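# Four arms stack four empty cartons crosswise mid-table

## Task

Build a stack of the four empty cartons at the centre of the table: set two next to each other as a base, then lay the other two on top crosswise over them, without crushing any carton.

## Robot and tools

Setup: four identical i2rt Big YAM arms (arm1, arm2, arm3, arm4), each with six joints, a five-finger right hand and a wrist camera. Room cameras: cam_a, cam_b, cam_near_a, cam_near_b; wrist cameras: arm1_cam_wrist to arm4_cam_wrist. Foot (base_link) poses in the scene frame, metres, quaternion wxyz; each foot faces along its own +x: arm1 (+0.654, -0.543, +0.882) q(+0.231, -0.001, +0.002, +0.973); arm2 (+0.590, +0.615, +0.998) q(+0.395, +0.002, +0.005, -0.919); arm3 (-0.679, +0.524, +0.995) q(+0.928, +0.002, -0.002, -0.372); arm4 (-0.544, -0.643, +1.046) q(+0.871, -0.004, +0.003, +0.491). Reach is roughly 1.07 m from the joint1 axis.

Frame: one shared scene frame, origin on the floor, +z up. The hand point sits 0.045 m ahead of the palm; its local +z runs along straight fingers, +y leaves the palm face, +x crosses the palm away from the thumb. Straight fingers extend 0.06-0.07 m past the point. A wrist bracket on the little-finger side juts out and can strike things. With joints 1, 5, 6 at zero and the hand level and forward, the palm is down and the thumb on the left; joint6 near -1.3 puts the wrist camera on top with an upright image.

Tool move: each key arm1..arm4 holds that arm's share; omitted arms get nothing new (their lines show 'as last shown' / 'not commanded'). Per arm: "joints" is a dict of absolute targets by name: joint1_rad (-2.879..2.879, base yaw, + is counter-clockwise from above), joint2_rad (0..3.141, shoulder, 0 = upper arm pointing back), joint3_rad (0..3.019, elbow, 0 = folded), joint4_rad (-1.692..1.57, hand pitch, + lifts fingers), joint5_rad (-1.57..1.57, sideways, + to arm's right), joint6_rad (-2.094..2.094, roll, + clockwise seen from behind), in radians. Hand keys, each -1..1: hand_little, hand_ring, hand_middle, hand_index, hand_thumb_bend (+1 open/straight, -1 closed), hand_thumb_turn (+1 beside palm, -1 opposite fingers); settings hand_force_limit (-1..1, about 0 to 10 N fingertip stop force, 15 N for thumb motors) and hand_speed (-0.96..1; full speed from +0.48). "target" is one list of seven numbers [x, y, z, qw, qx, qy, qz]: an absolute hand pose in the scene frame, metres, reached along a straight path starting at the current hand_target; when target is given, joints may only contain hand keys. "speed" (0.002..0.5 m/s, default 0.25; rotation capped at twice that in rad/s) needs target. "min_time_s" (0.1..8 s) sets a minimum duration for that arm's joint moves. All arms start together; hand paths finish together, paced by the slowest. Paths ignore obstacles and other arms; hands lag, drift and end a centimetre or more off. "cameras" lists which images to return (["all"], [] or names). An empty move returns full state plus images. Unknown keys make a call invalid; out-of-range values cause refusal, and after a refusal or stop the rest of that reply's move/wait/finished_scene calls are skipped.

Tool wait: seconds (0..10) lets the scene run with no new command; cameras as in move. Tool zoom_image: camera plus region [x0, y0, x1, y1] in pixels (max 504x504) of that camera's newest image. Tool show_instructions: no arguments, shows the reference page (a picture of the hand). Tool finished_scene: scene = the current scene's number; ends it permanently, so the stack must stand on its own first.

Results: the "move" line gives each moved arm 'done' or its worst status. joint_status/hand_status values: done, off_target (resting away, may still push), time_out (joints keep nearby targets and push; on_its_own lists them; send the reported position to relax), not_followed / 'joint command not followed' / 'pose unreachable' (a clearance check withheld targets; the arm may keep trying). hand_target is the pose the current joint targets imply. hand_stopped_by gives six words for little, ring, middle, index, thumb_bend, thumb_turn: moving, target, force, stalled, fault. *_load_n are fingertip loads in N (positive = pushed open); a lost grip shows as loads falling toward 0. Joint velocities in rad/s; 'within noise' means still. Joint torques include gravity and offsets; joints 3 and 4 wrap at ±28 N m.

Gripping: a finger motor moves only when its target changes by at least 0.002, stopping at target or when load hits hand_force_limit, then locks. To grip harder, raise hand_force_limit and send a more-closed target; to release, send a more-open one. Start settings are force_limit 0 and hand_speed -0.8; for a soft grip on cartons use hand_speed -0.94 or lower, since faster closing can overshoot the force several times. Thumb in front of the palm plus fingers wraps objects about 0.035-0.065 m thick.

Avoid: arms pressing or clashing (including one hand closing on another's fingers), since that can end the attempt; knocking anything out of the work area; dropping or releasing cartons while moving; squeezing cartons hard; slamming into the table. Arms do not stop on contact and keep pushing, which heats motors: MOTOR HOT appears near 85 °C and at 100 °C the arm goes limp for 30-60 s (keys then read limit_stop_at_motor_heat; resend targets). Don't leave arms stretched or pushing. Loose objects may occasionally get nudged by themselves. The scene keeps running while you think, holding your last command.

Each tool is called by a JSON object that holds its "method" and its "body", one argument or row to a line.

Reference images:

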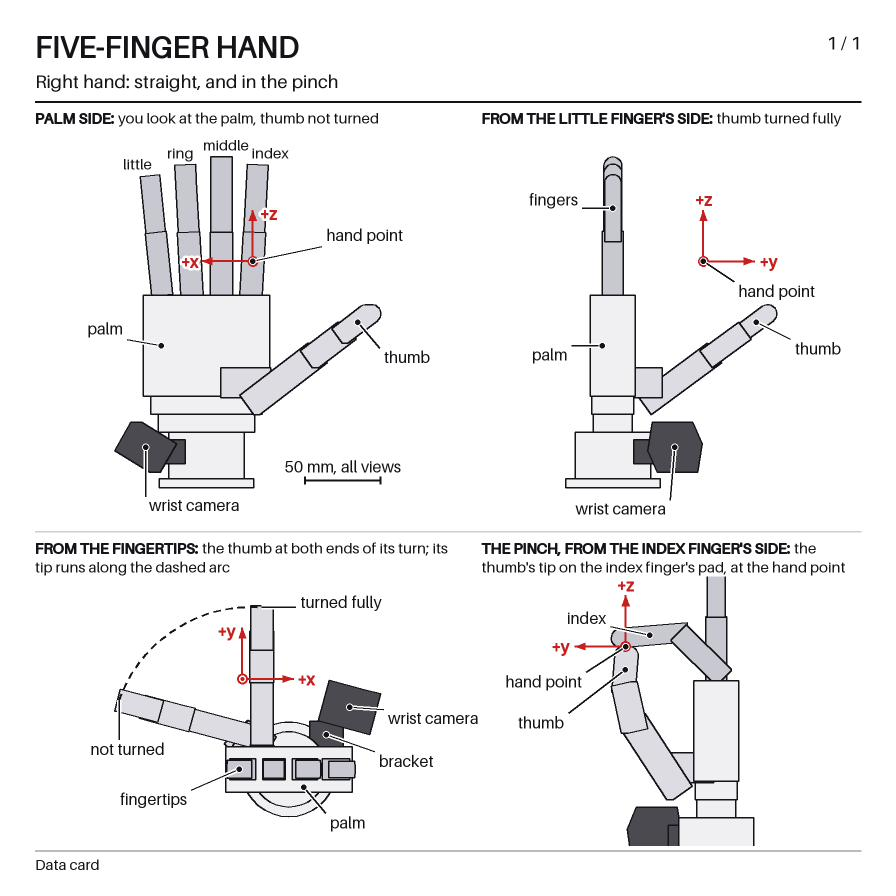

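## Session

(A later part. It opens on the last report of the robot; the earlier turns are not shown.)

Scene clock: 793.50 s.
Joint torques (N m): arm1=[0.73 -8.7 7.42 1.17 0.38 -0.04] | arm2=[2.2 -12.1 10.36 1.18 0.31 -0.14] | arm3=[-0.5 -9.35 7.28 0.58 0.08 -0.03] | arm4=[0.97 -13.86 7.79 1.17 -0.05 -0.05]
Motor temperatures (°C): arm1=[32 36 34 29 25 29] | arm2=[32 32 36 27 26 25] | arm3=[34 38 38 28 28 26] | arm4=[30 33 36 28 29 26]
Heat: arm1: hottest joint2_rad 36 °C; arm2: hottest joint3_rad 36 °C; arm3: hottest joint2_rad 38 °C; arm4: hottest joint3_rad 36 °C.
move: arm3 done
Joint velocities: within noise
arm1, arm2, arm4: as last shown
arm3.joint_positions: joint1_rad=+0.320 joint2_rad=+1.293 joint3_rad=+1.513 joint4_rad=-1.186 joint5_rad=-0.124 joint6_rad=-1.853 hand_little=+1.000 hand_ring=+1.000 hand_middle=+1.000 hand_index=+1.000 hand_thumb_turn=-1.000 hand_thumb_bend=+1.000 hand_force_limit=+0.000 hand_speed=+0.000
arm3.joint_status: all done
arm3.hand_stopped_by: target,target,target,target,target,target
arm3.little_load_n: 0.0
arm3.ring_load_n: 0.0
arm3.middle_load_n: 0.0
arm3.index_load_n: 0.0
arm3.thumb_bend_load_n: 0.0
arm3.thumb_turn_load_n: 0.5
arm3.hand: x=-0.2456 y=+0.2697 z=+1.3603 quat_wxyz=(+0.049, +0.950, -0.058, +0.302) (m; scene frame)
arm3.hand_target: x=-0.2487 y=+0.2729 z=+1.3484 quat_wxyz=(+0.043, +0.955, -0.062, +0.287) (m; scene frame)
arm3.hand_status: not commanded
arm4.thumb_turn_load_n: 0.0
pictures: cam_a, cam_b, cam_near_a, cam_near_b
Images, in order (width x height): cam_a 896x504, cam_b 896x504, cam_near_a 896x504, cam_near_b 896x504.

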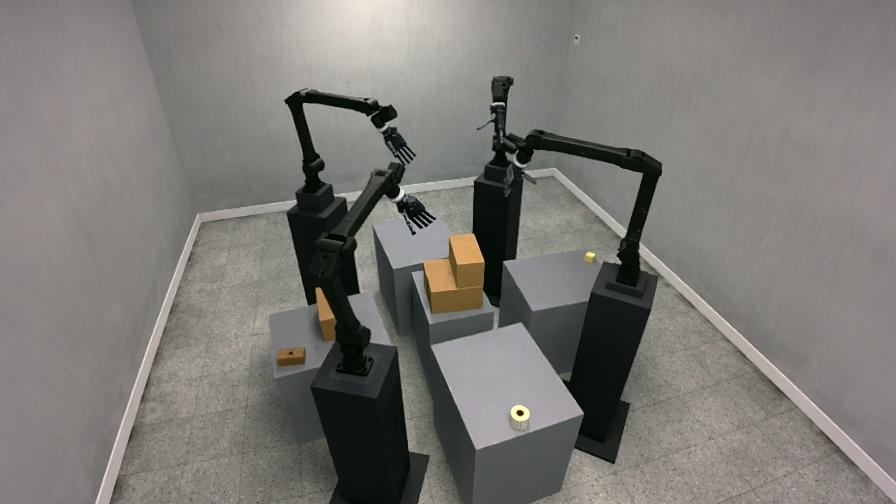

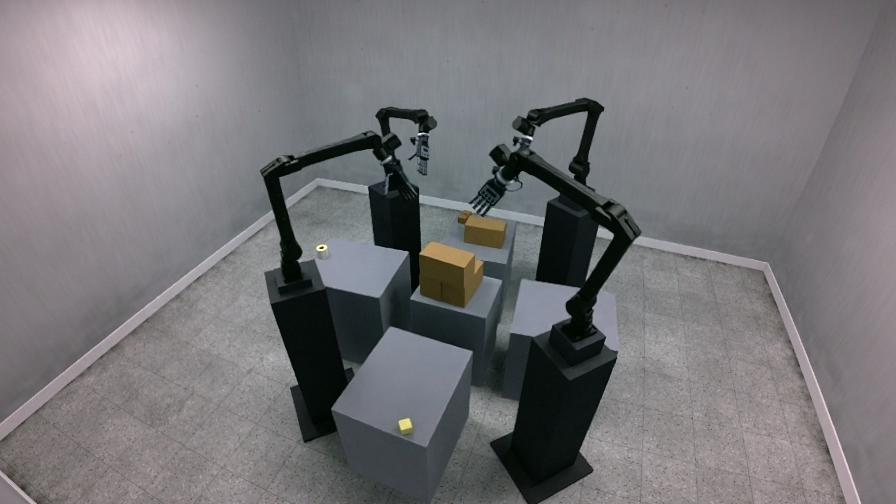

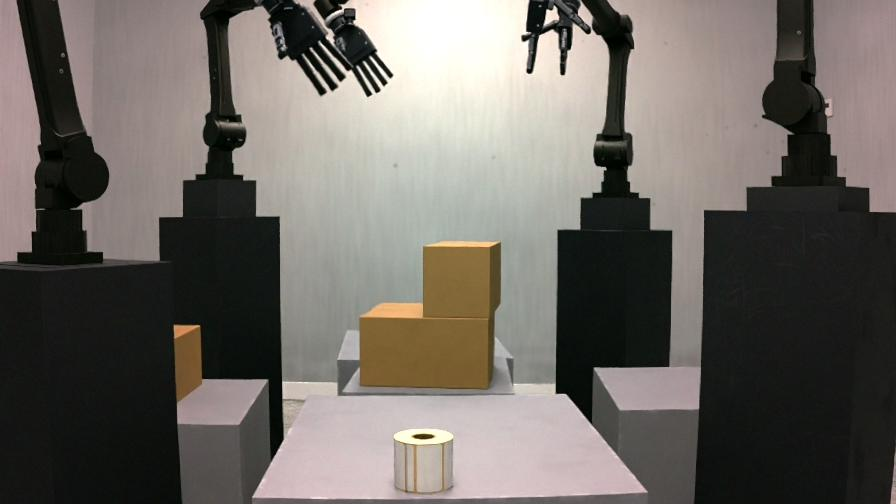

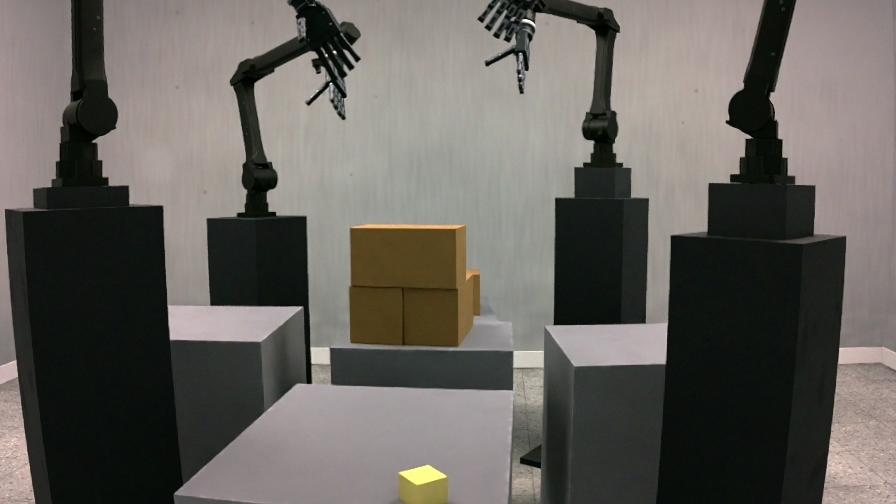

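{"method": "move", "body": {
  "arm1": {"joints": {"joint1_rad": 0.81, "joint2_rad": 1.85, "joint3_rad": 1.459, "joint4_rad": -0.75, "joint5_rad": 0.129, "joint6_rad": -1.29}, "min_time_s": 3}
}}

{"method": "move", "body": {
  "arm1": {"joints": {"joint2_rad": 1.993, "joint4_rad": -0.618}, "min_time_s": 1.5},
  "arm4": {"joints": {"joint1_rad": -0.676, "joint2_rad": 1.95, "joint3_rad": 1.058, "joint4_rad": -0.25, "joint5_rad": 0.131, "joint6_rad": -1.283}, "min_time_s": 3},
  "cameras": ["arm1_cam_wrist", "arm4_cam_wrist", "cam_a", "cam_b", "cam_near_b"]
}}

{"method": "zoom_image", "body": {
  "camera": "arm1_cam_wrist",
  "region": [230, 10, 550, 400]
}}

{"method": "zoom_image", "body": {
  "camera": "arm4_cam_wrist",
  "region": [230, 10, 550, 400]
}}

Scene clock: 816.30 s.
Joint torques (N m): arm1=[0.15 -15.33 6.98 0.99 0.16 -0.11] | arm2=[2.02 -12.92 10.39 1.01 0.34 -0.13] | arm3=[-0.26 -9.41 7.25 0.59 0.08 -0.03] | arm4=[1.08 -13.51 7.86 1.18 -0.02 -0.04]
Motor temperatures (°C): arm1=[32 36 34 29 25 29] | arm2=[32 31 36 27 26 25] | arm3=[34 35 37 27 28 26] | arm4=[30 33 36 28 29 26]
Heat: arm1: hottest joint2_rad 36 °C; arm2: hottest joint3_rad 36 °C; arm3: hottest joint3_rad 37 °C; arm4: hottest joint3_rad 36 °C.
move: arm1 done
Joint velocities: within noise
arm1.joint_positions: joint1_rad=+0.815 joint2_rad=+1.852 joint3_rad=+1.459 joint4_rad=-0.763 joint5_rad=+0.130 joint6_rad=-1.281 hand_little=+1.000 hand_ring=+1.000 hand_middle=+1.000 hand_index=+1.000 hand_thumb_turn=-1.000 hand_thumb_bend=+1.000 hand_force_limit=+0.000 hand_speed=+0.000
arm1.joint_status: all done
arm1.hand_stopped_by: target,target,target,target,target,target
arm1.little_load_n: 0.0
arm1.ring_load_n: 0.0
arm1.middle_load_n: 0.0
arm1.index_load_n: 0.0
arm1.thumb_bend_load_n: 0.0
arm1.thumb_turn_load_n: 0.0
arm1.hand: x=+0.0581 y=-0.6809 z=+0.9537 quat_wxyz=(-0.214, -0.015, +0.977, -0.006) (m; scene frame)
arm1.hand_target: x=+0.0537 y=-0.6792 z=+0.9557 quat_wxyz=(-0.221, -0.017, +0.975, -0.007) (m; scene frame)
arm1.hand_status: not commanded
arm2, arm3, arm4: as last shown
arm3.thumb_turn_load_n: 0.0
pictures: none

Scene clock: 819.97 s.
Joint torques (N m): arm1=[0.44 -15.74 6.52 0.92 0.16 -0.09] | arm2=[1.79 -12.63 10.44 1.07 0.35 -0.12] | arm3=[-0.26 -9.29 7.28 0.58 0.08 -0.02] | arm4=[0.26 -17.61 4.93 1.68 0.29 -0.02]
Motor temperatures (°C): arm1=[32 36 34 29 25 29] | arm2=[32 31 36 27 26 25] | arm3=[34 35 37 27 28 26] | arm4=[30 33 36 28 29 26]
Heat: arm1: hottest joint2_rad 36 °C; arm2: hottest joint3_rad 36 °C; arm3: hottest joint3_rad 37 °C; arm4: hottest joint3_rad 36 °C.
move: arm1 done; arm4 done
Joint velocities: within noise
arm1.joint_positions: joint1_rad=+0.815 joint2_rad=+1.991 joint3_rad=+1.459 joint4_rad=-0.631 joint5_rad=+0.130 joint6_rad=-1.282 hand_little=+1.000 hand_ring=+1.000 hand_middle=+1.000 hand_index=+1.000 hand_thumb_turn=-1.000 hand_thumb_bend=+1.000 hand_force_limit=+0.000 hand_speed=+0.000
arm1.joint_status: all done
arm1.hand_stopped_by: target,target,target,target,target,target
arm1.little_load_n: 0.0
arm1.ring_load_n: 0.0
arm1.middle_load_n: 0.0
arm1.index_load_n: 0.0
arm1.thumb_bend_load_n: 0.0
arm1.thumb_turn_load_n: 0.0
arm1.hand: x=+0.0388 y=-0.6881 z=+0.8785 quat_wxyz=(-0.211, -0.016, +0.977, -0.005) (m; scene frame)
arm1.hand_target: x=+0.0347 y=-0.6863 z=+0.8784 quat_wxyz=(-0.216, -0.017, +0.976, -0.005) (m; scene frame)
arm1.hand_status: not commanded
arm2, arm3: as last shown
arm4.joint_positions: joint1_rad=-0.675 joint2_rad=+1.945 joint3_rad=+1.054 joint4_rad=-0.262 joint5_rad=+0.129 joint6_rad=-1.293 hand_little=+1.000 hand_ring=+1.000 hand_middle=+1.000 hand_index=+1.000 hand_thumb_turn=-1.000 hand_thumb_bend=+1.000 hand_force_limit=+0.000 hand_speed=+0.000
arm4.joint_status: all done
arm4.hand_stopped_by: target,target,target,target,target,target
arm4.little_load_n: 0.0
arm4.ring_load_n: 0.0
arm4.middle_load_n: 0.0
arm4.index_load_n: 0.0
arm4.thumb_bend_load_n: 0.0
arm4.thumb_turn_load_n: 0.0
arm4.hand: x=-0.0242 y=-0.5322 z=+0.9483 quat_wxyz=(+0.001, +0.976, +0.024, +0.215) (m; scene frame)
arm4.hand_target: x=-0.0207 y=-0.5315 z=+0.9478 quat_wxyz=(-0.001, +0.975, +0.018, +0.221) (m; scene frame)
arm4.hand_status: not commanded
pictures: arm1_cam_wrist, arm4_cam_wrist, cam_a, cam_b, cam_near_b
Images, in order (width x height): arm1_cam_wrist 672x504, arm4_cam_wrist 672x504, cam_a 896x504, cam_b 896x504, cam_near_b 896x504.

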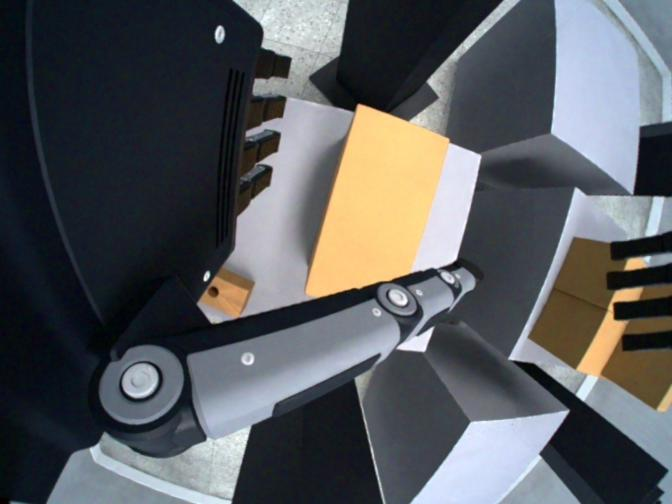

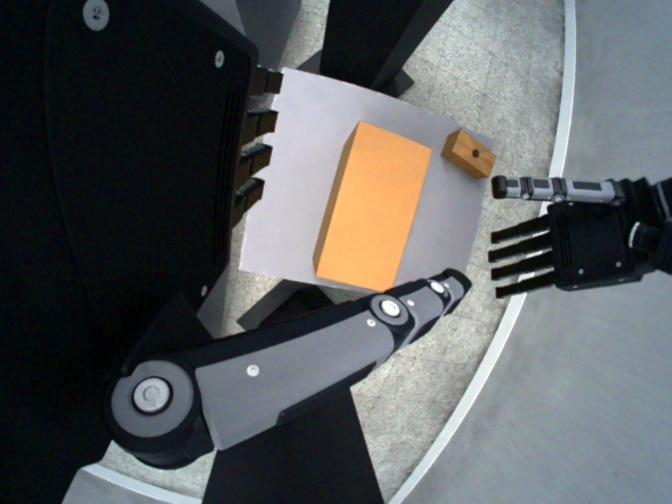

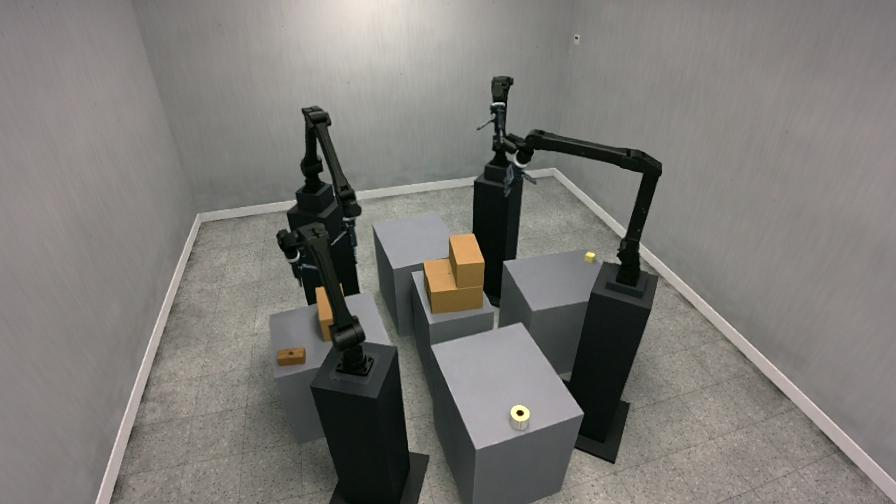

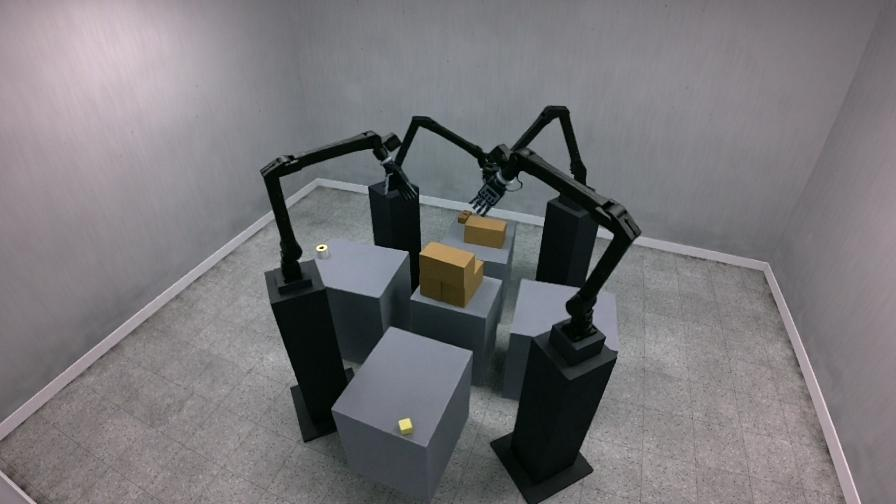

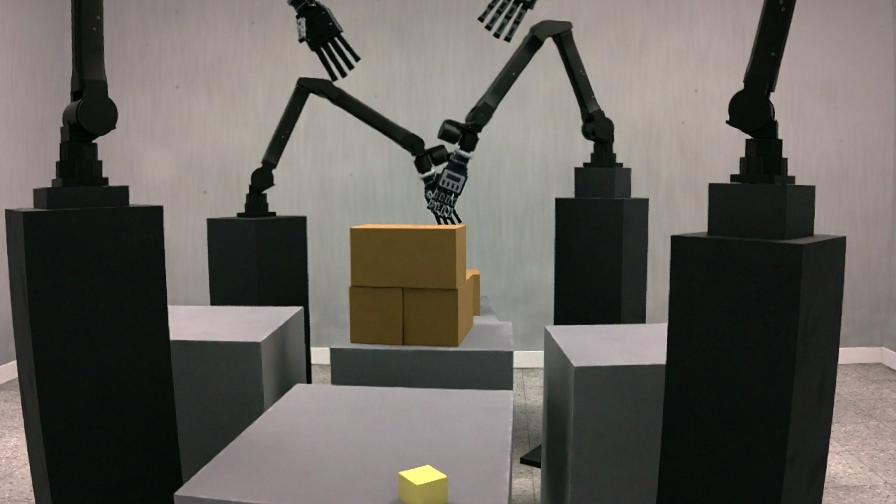

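Scaled by 1.292 from the camera's 672x504 image, which has a finer 960x720 frame.

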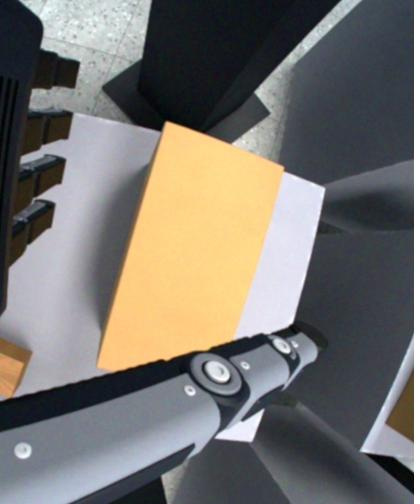

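Scaled by 1.292 from the camera's 672x504 image, which has a finer 960x720 frame.

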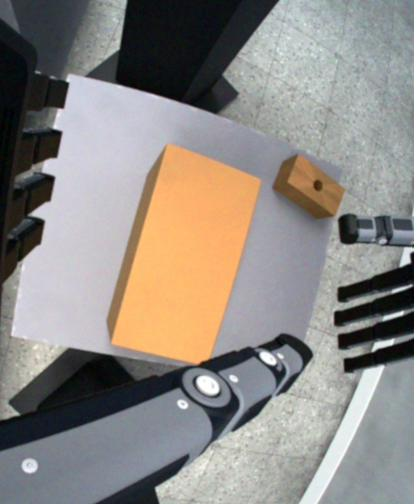

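{"method": "move", "body": {
  "arm1": {"target": [0.0314, -0.6926, 0.71, -0.2164, -0.0085, 0.9763, -0.0019], "speed": 0.12},
  "arm4": {"target": [-0.0154, -0.5334, 0.71, 0.0019, -0.9763, -0.0085, -0.2164], "speed": 0.12},
  "cameras": ["arm1_cam_wrist", "arm4_cam_wrist", "cam_a", "cam_b", "cam_near_a", "cam_near_b"]
}}

{"method": "zoom_image", "body": {
  "camera": "cam_b",
  "region": [430, 170, 540, 270]
}}

{"method": "zoom_image", "body": {
  "camera": "cam_near_a",
  "region": [150, 230, 300, 430]
}}

{"method": "zoom_image", "body": {
  "camera": "cam_a",
  "region": [260, 230, 400, 400]
}}

Scene clock: 845.17 s.
Joint torques (N m): arm1=[0.91 -17.38 5.98 1.02 0.27 0.07] | arm2=[2.73 -12.92 10.51 1.01 0.36 -0.14] | arm3=[-0.32 -9.41 7.27 0.55 0.08 -0.03] | arm4=[0.21 -19.78 3.28 1.58 0.17 -0.07]
Motor temperatures (°C): arm1=[32 36 33 29 25 29] | arm2=[32 30 35 27 26 25] | arm3=[34 34 37 27 28 26] | arm4=[30 33 35 28 29 26]
Heat: arm1: hottest joint2_rad 36 °C; arm2: hottest joint3_rad 35 °C; arm3: hottest joint3_rad 37 °C; arm4: hottest joint3_rad 35 °C.
move: arm1 off_target; arm4 done
Joint velocities: within noise
arm1.joint_positions: joint1_rad=+0.815 joint2_rad=+2.288 joint3_rad=+1.426 joint4_rad=-0.322 joint5_rad=+0.140 joint6_rad=-1.274 hand_little=+1.000 hand_ring=+1.000 hand_middle=+1.000 hand_index=+1.000 hand_thumb_turn=-1.000 hand_thumb_bend=+1.000 hand_force_limit=+0.000 hand_speed=+0.000
arm1.joint_status: not commanded
arm1.hand_stopped_by: target,target,target,target,target,target
arm1.little_load_n: 0.0
arm1.ring_load_n: 0.0
arm1.middle_load_n: 0.0
arm1.index_load_n: 0.0
arm1.thumb_bend_load_n: 0.0
arm1.thumb_turn_load_n: 0.0
arm1.hand: x=+0.0408 y=-0.6864 z=+0.7047 quat_wxyz=(-0.203, -0.012, +0.979, +0.003) (m; scene frame)
arm1.hand_target: x=+0.0314 y=-0.6927 z=+0.7103 quat_wxyz=(-0.217, -0.009, +0.976, -0.002) (m; scene frame)
arm1.hand_status: off_target (0.012 m and 1.7 deg from the pose sent, 0.169 m and 1.1 deg at the start)
arm2, arm3: as last shown
arm2.thumb_turn_load_n: 0.5
arm3.little_load_n: 0.5
arm4.joint_positions: joint1_rad=-0.675 joint2_rad=+2.527 joint3_rad=+1.216 joint4_rad=+0.138 joint5_rad=+0.129 joint6_rad=-1.277 hand_little=+1.000 hand_ring=+1.000 hand_middle=+1.000 hand_index=+1.000 hand_thumb_turn=-1.000 hand_thumb_bend=+1.000 hand_force_limit=+0.000 hand_speed=+0.000
arm4.joint_status: not commanded
arm4.hand_stopped_by: target,target,target,target,target,target
arm4.little_load_n: 0.0
arm4.ring_load_n: 0.0
arm4.middle_load_n: 0.0
arm4.index_load_n: 0.0
arm4.thumb_bend_load_n: 0.0
arm4.thumb_turn_load_n: 0.5
arm4.hand: x=-0.0253 y=-0.5341 z=+0.7102 quat_wxyz=(+0.002, +0.978, +0.017, +0.206) (m; scene frame)
arm4.hand_target: x=-0.0155 y=-0.5335 z=+0.7101 quat_wxyz=(-0.002, +0.976, +0.008, +0.216) (m; scene frame)
arm4.hand_status: done (0.010 m and 1.6 deg from the pose sent, 0.238 m and 1.8 deg at the start)
pictures: arm1_cam_wrist, arm4_cam_wrist, cam_a, cam_b, cam_near_a, cam_near_b
Images, in order (width x height): arm1_cam_wrist 672x504, arm4_cam_wrist 672x504, cam_a 896x504, cam_b 896x504, cam_near_a 896x504, cam_near_b 896x504.

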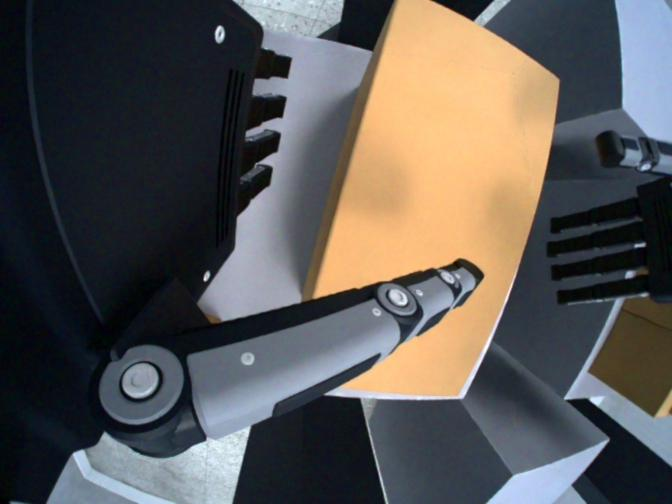

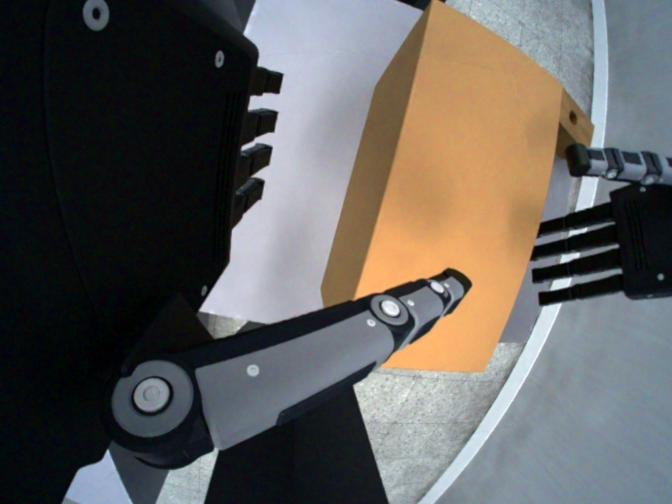

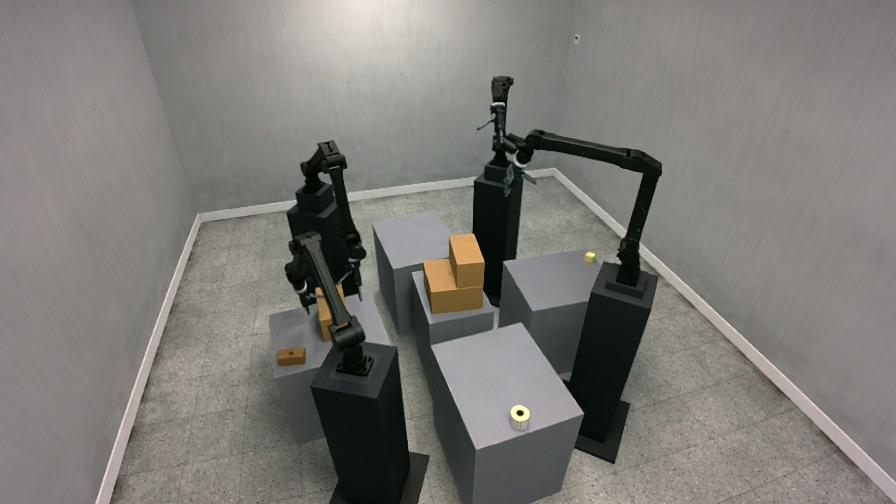

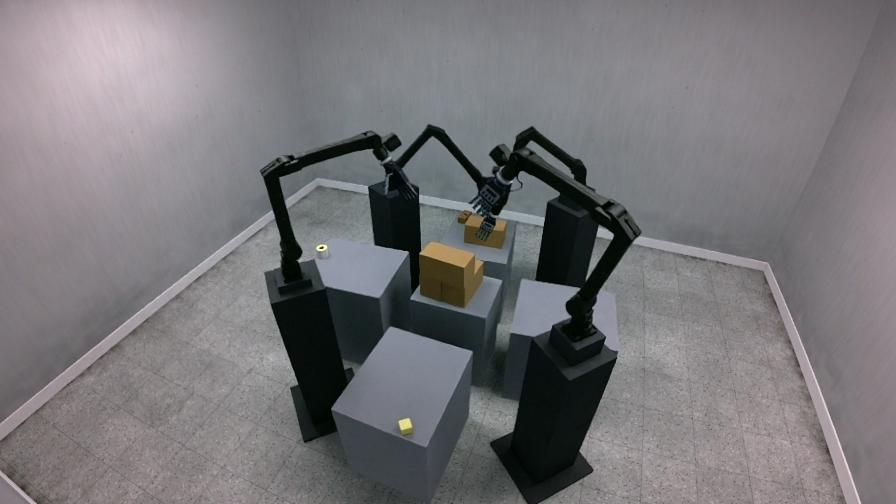

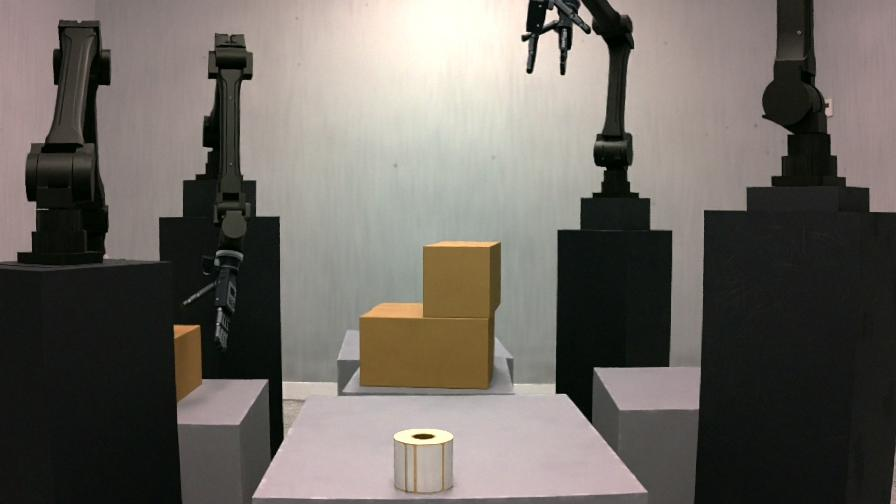

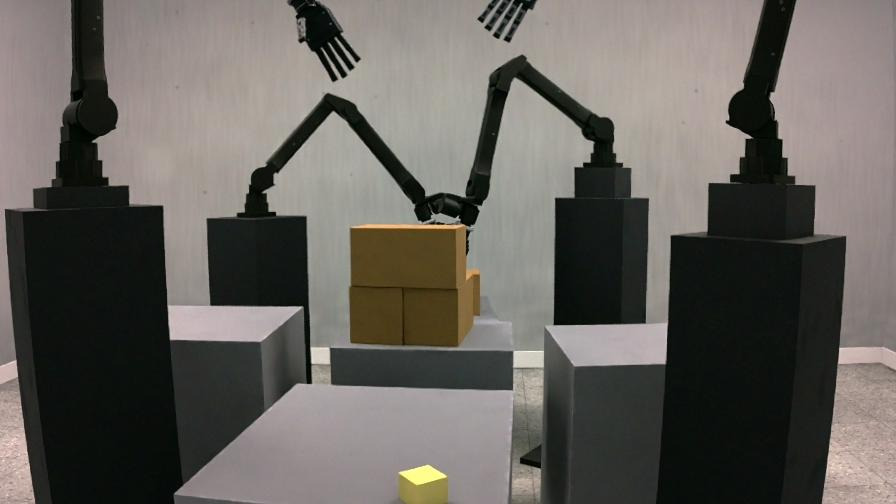

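Scaled by 4.582 from the camera's 896x504 image, which has a finer 1280x720 frame.

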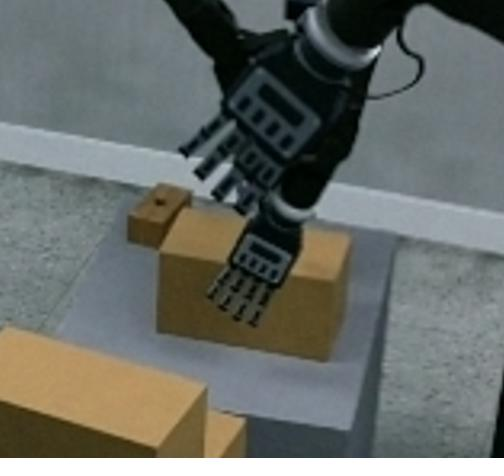

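Scaled by 2.520 from the camera's 896x504 image, which has a finer 1280x720 frame.

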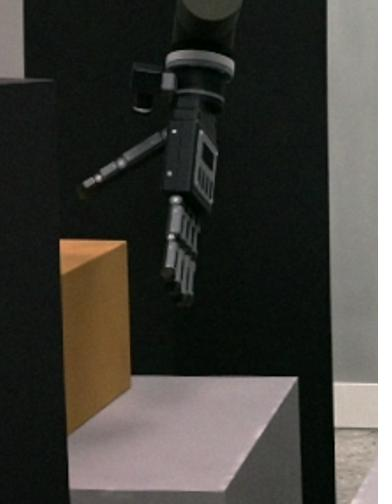

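Scaled by 2.965 from the camera's 896x504 image, which has a finer 1280x720 frame.

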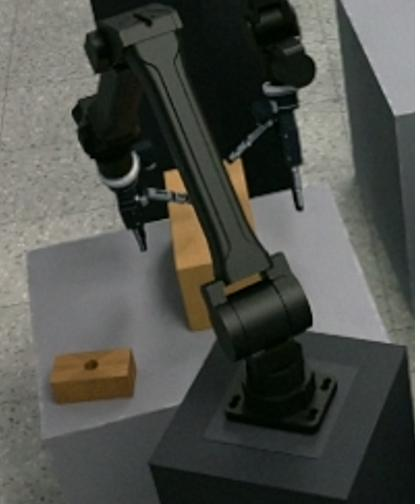

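{"method": "move", "body": {
  "arm1": {"target": [0.0354, -0.6926, 0.695, -0.2164, -0.0085, 0.9763, -0.0019], "speed": 0.08},
  "arm4": {"target": [-0.0104, -0.5334, 0.688, 0.0019, -0.9763, -0.0085, -0.2164], "speed": 0.08}
}}

{"method": "move", "body": {
  "arm1": {"target": [0.0342, -0.6226, 0.695, -0.2164, -0.0085, 0.9763, -0.0019], "speed": 0.04},
  "arm4": {"target": [-0.0103, -0.5934, 0.688, 0.0019, -0.9763, -0.0085, -0.2164], "speed": 0.04},
  "cameras": ["arm1_cam_wrist", "arm4_cam_wrist", "cam_a", "cam_b", "cam_near_a", "cam_near_b"]
}}

{"method": "zoom_image", "body": {
  "camera": "cam_b",
  "region": [430, 170, 540, 270]
}}

{"method": "zoom_image", "body": {
  "camera": "cam_near_a",
  "region": [150, 230, 300, 430]
}}

Scene clock: 855.57 s.
Joint torques (N m): arm1=[0.97 -16.79 5.41 0.94 0.26 0.07] | arm2=[2.67 -12.57 10.51 0.98 0.34 -0.11] | arm3=[-0.26 -9.35 7.28 0.59 0.08 -0.03] | arm4=[0.03 -20.01 2.86 1.77 0.14 -0.06]
Motor temperatures (°C): arm1=[32 37 33 29 25 29] | arm2=[32 30 35 27 26 25] | arm3=[34 33 36 27 28 26] | arm4=[30 34 34 28 29 26]
Heat: arm1: hottest joint2_rad 37 °C; arm2: hottest joint3_rad 35 °C; arm3: hottest joint3_rad 36 °C; arm4: hottest joint2_rad 34 °C.
move: arm1 done; arm4 done
Joint velocities: within noise
arm1.joint_positions: joint1_rad=+0.815 joint2_rad=+2.308 joint3_rad=+1.426 joint4_rad=-0.290 joint5_rad=+0.141 joint6_rad=-1.273 hand_little=+1.000 hand_ring=+1.000 hand_middle=+1.000 hand_index=+1.000 hand_thumb_turn=-1.000 hand_thumb_bend=+1.000 hand_force_limit=+0.000 hand_speed=+0.000
arm1.joint_status: not commanded
arm1.hand_stopped_by: target,target,target,target,target,target
arm1.little_load_n: 0.0
arm1.ring_load_n: 0.0
arm1.middle_load_n: 0.0
arm1.index_load_n: 0.0
arm1.thumb_bend_load_n: 0.0
arm1.thumb_turn_load_n: 0.0
arm1.hand: x=+0.0392 y=-0.6872 z=+0.6945 quat_wxyz=(-0.209, -0.011, +0.978, +0.001) (m; scene frame)
arm1.hand_target: x=+0.0353 y=-0.6926 z=+0.6951 quat_wxyz=(-0.216, -0.008, +0.976, -0.002) (m; scene frame)
arm1.hand_status: done (0.007 m and 1.0 deg from the pose sent, 0.013 m and 1.7 deg at the start)
arm2, arm3: as last shown
arm2.thumb_turn_load_n: 0.0
arm3.little_load_n: 0.0
arm4.joint_positions: joint1_rad=-0.677 joint2_rad=+2.583 joint3_rad=+1.264 joint4_rad=+0.149 joint5_rad=+0.129 joint6_rad=-1.277 hand_little=+1.000 hand_ring=+1.000 hand_middle=+1.000 hand_index=+1.000 hand_thumb_turn=-1.000 hand_thumb_bend=+1.000 hand_force_limit=+0.000 hand_speed=+0.000
arm4.joint_status: not commanded
arm4.hand_stopped_by: target,target,target,target,target,target
arm4.little_load_n: 0.0
arm4.ring_load_n: 0.0
arm4.middle_load_n: 0.0
arm4.index_load_n: 0.0
arm4.thumb_bend_load_n: 0.0
arm4.thumb_turn_load_n: 0.0
arm4.hand: x=-0.0195 y=-0.5334 z=+0.6895 quat_wxyz=(+0.002, +0.978, +0.016, +0.207) (m; scene frame)
arm4.hand_target: x=-0.0104 y=-0.5334 z=+0.6883 quat_wxyz=(-0.002, +0.976, +0.009, +0.217) (m; scene frame)
arm4.hand_status: done (0.009 m and 1.4 deg from the pose sent, 0.027 m and 1.6 deg at the start)
pictures: none

Scene clock: 857.90 s.
Joint torques (N m): arm1=[0.03 -18.67 4.33 1.01 0.15 -0.08] | arm2=[2.78 -12.75 10.25 1.02 0.28 -0.1] | arm3=[-0.26 -9.35 7.28 0.55 0.08 -0.03] | arm4=[0.5 -20.01 1.73 1.74 0.04 -0.2]
Motor temperatures (°C): arm1=[32 37 33 29 25 29] | arm2=[32 30 35 27 26 25] | arm3=[34 33 36 27 28 26] | arm4=[30 34 34 28 29 26]
Heat: arm1: hottest joint2_rad 37 °C; arm2: hottest joint3_rad 35 °C; arm3: hottest joint3_rad 36 °C; arm4: hottest joint2_rad 34 °C.
move: arm1 off_target; arm4 done
Joint velocities: within noise
arm1.joint_positions: joint1_rad=+0.716 joint2_rad=+2.304 joint3_rad=+1.362 joint4_rad=-0.236 joint5_rad=+0.098 joint6_rad=-1.359 hand_little=+1.000 hand_ring=+1.000 hand_middle=+1.000 hand_index=+1.000 hand_thumb_turn=-1.000 hand_thumb_bend=+1.000 hand_force_limit=+0.000 hand_speed=+0.000
arm1.joint_status: not commanded
arm1.hand_stopped_by: target,target,target,target,target,target
arm1.little_load_n: 0.0
arm1.ring_load_n: 0.0
arm1.middle_load_n: 0.0
arm1.index_load_n: 0.0
arm1.thumb_bend_load_n: 0.0
arm1.thumb_turn_load_n: 0.0
arm1.hand: x=+0.0439 y=-0.6260 z=+0.6804 quat_wxyz=(-0.201, -0.009, +0.980, +0.000) (m; scene frame)
arm1.hand_target: x=+0.0343 y=-0.6226 z=+0.6949 quat_wxyz=(-0.216, -0.008, +0.976, -0.002) (m; scene frame)
arm1.hand_status: off_target (0.018 m and 1.9 deg from the pose sent, 0.065 m and 1.0 deg at the start)
arm2, arm3: as last shown
arm3.thumb_turn_load_n: 0.5
arm4.joint_positions: joint1_rad=-0.794 joint2_rad=+2.583 joint3_rad=+1.231 joint4_rad=+0.203 joint5_rad=+0.082 joint6_rad=-1.366 hand_little=+1.000 hand_ring=+1.000 hand_middle=+1.000 hand_index=+1.000 hand_thumb_turn=-1.000 hand_thumb_bend=+1.000 hand_force_limit=+0.000 hand_speed=+0.000
arm4.joint_status: not commanded
arm4.hand_stopped_by: target,target,target,target,target,target
arm4.little_load_n: 0.0
arm4.ring_load_n: 0.0
arm4.middle_load_n: 0.0
arm4.index_load_n: 0.0
arm4.thumb_bend_load_n: 0.0
arm4.thumb_turn_load_n: 0.0
arm4.hand: x=-0.0126 y=-0.5912 z=+0.6876 quat_wxyz=(-0.001, +0.977, +0.006, +0.212) (m; scene frame)
arm4.hand_target: x=-0.0103 y=-0.5933 z=+0.6881 quat_wxyz=(-0.002, +0.976, +0.008, +0.216) (m; scene frame)
arm4.hand_status: done (0.003 m and 0.6 deg from the pose sent, 0.061 m and 1.4 deg at the start)
pictures: arm1_cam_wrist, arm4_cam_wrist, cam_a, cam_b, cam_near_a, cam_near_b
Images, in order (width x height): arm1_cam_wrist 672x504, arm4_cam_wrist 672x504, cam_a 896x504, cam_b 896x504, cam_near_a 896x504, cam_near_b 896x504.

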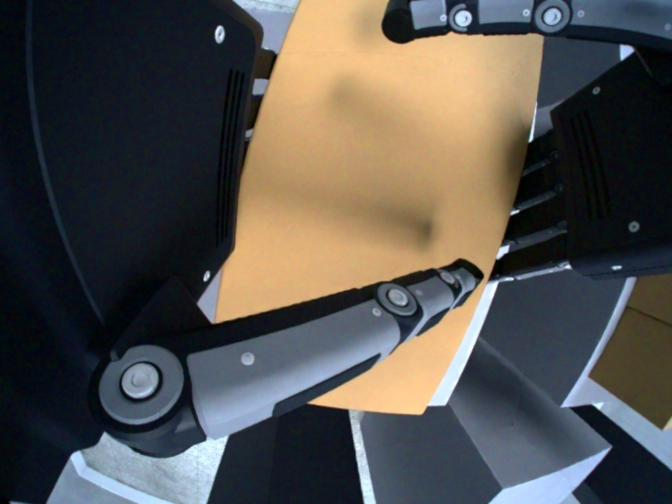

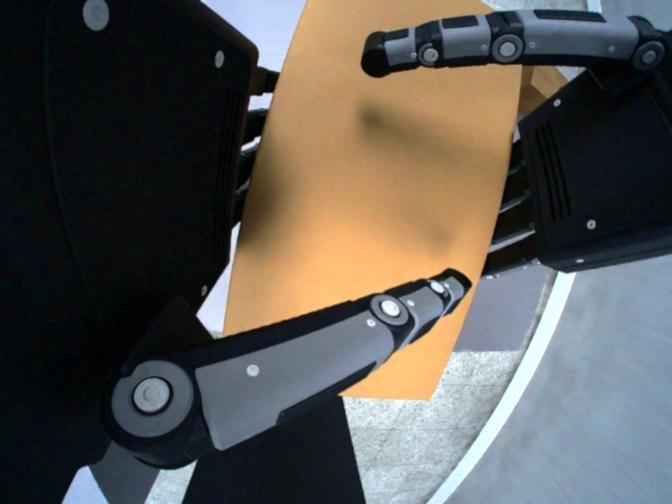

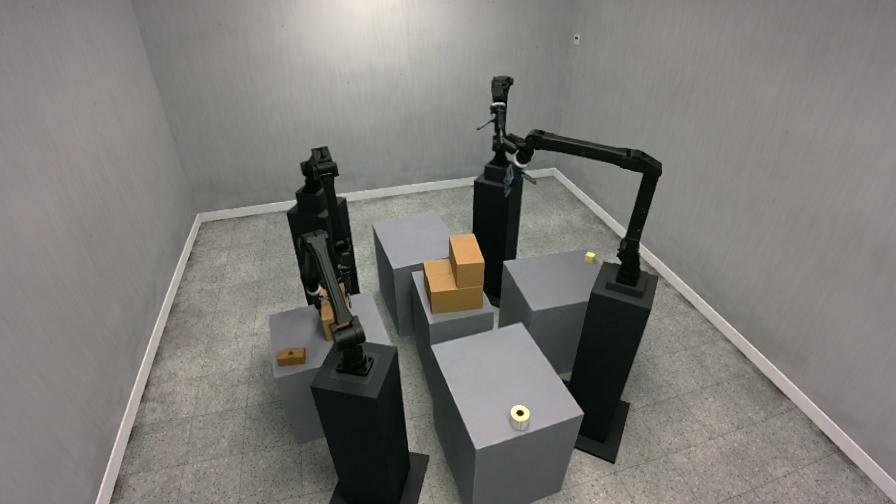

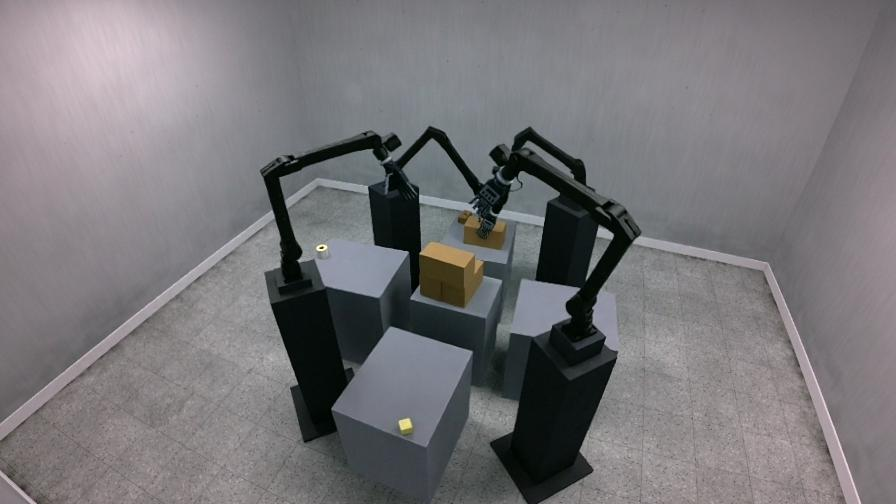

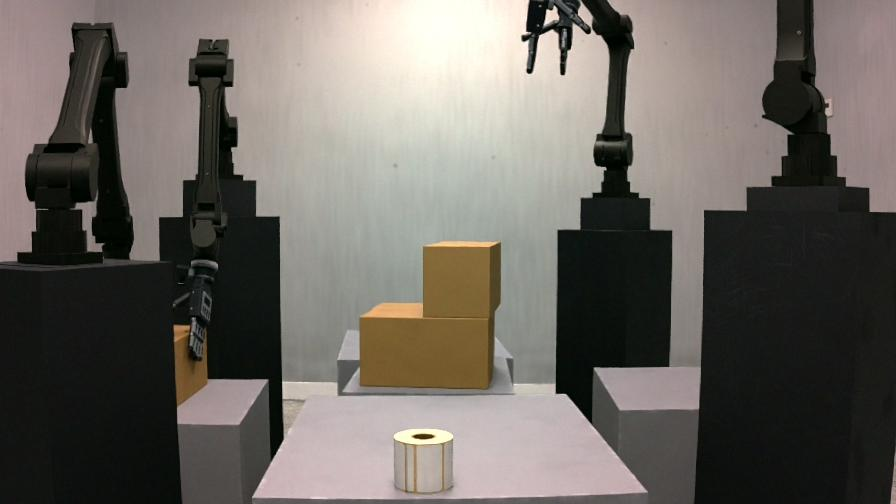

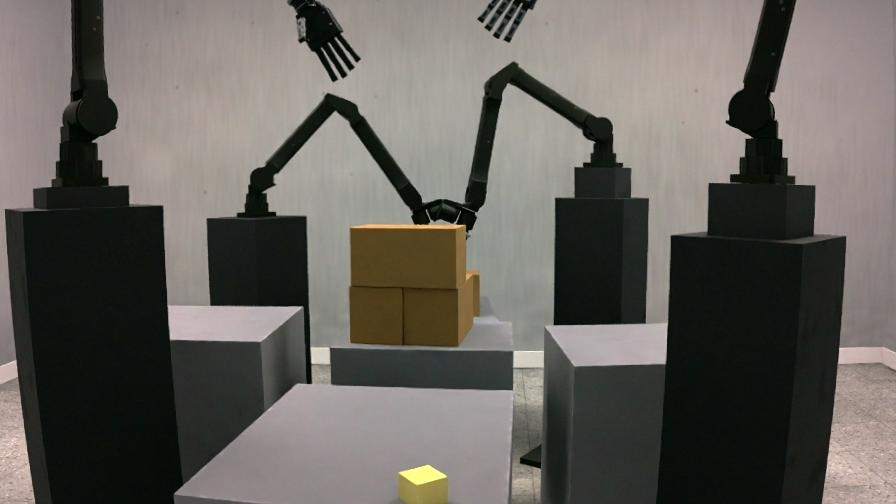

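Scaled by 4.582 from the camera's 896x504 image, which has a finer 1280x720 frame.

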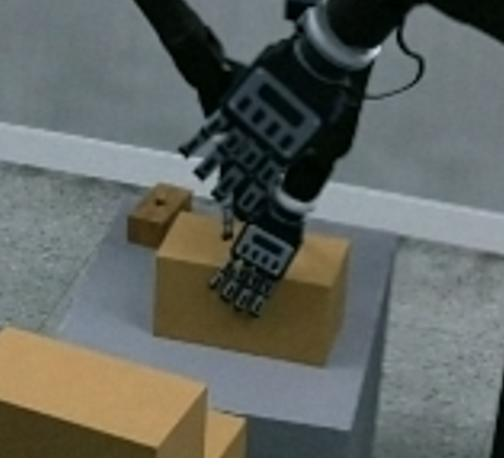

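Scaled by 2.520 from the camera's 896x504 image, which has a finer 1280x720 frame.

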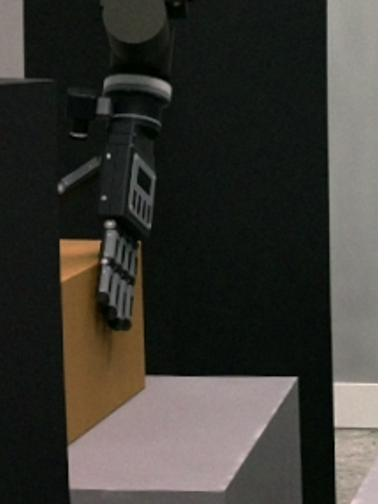

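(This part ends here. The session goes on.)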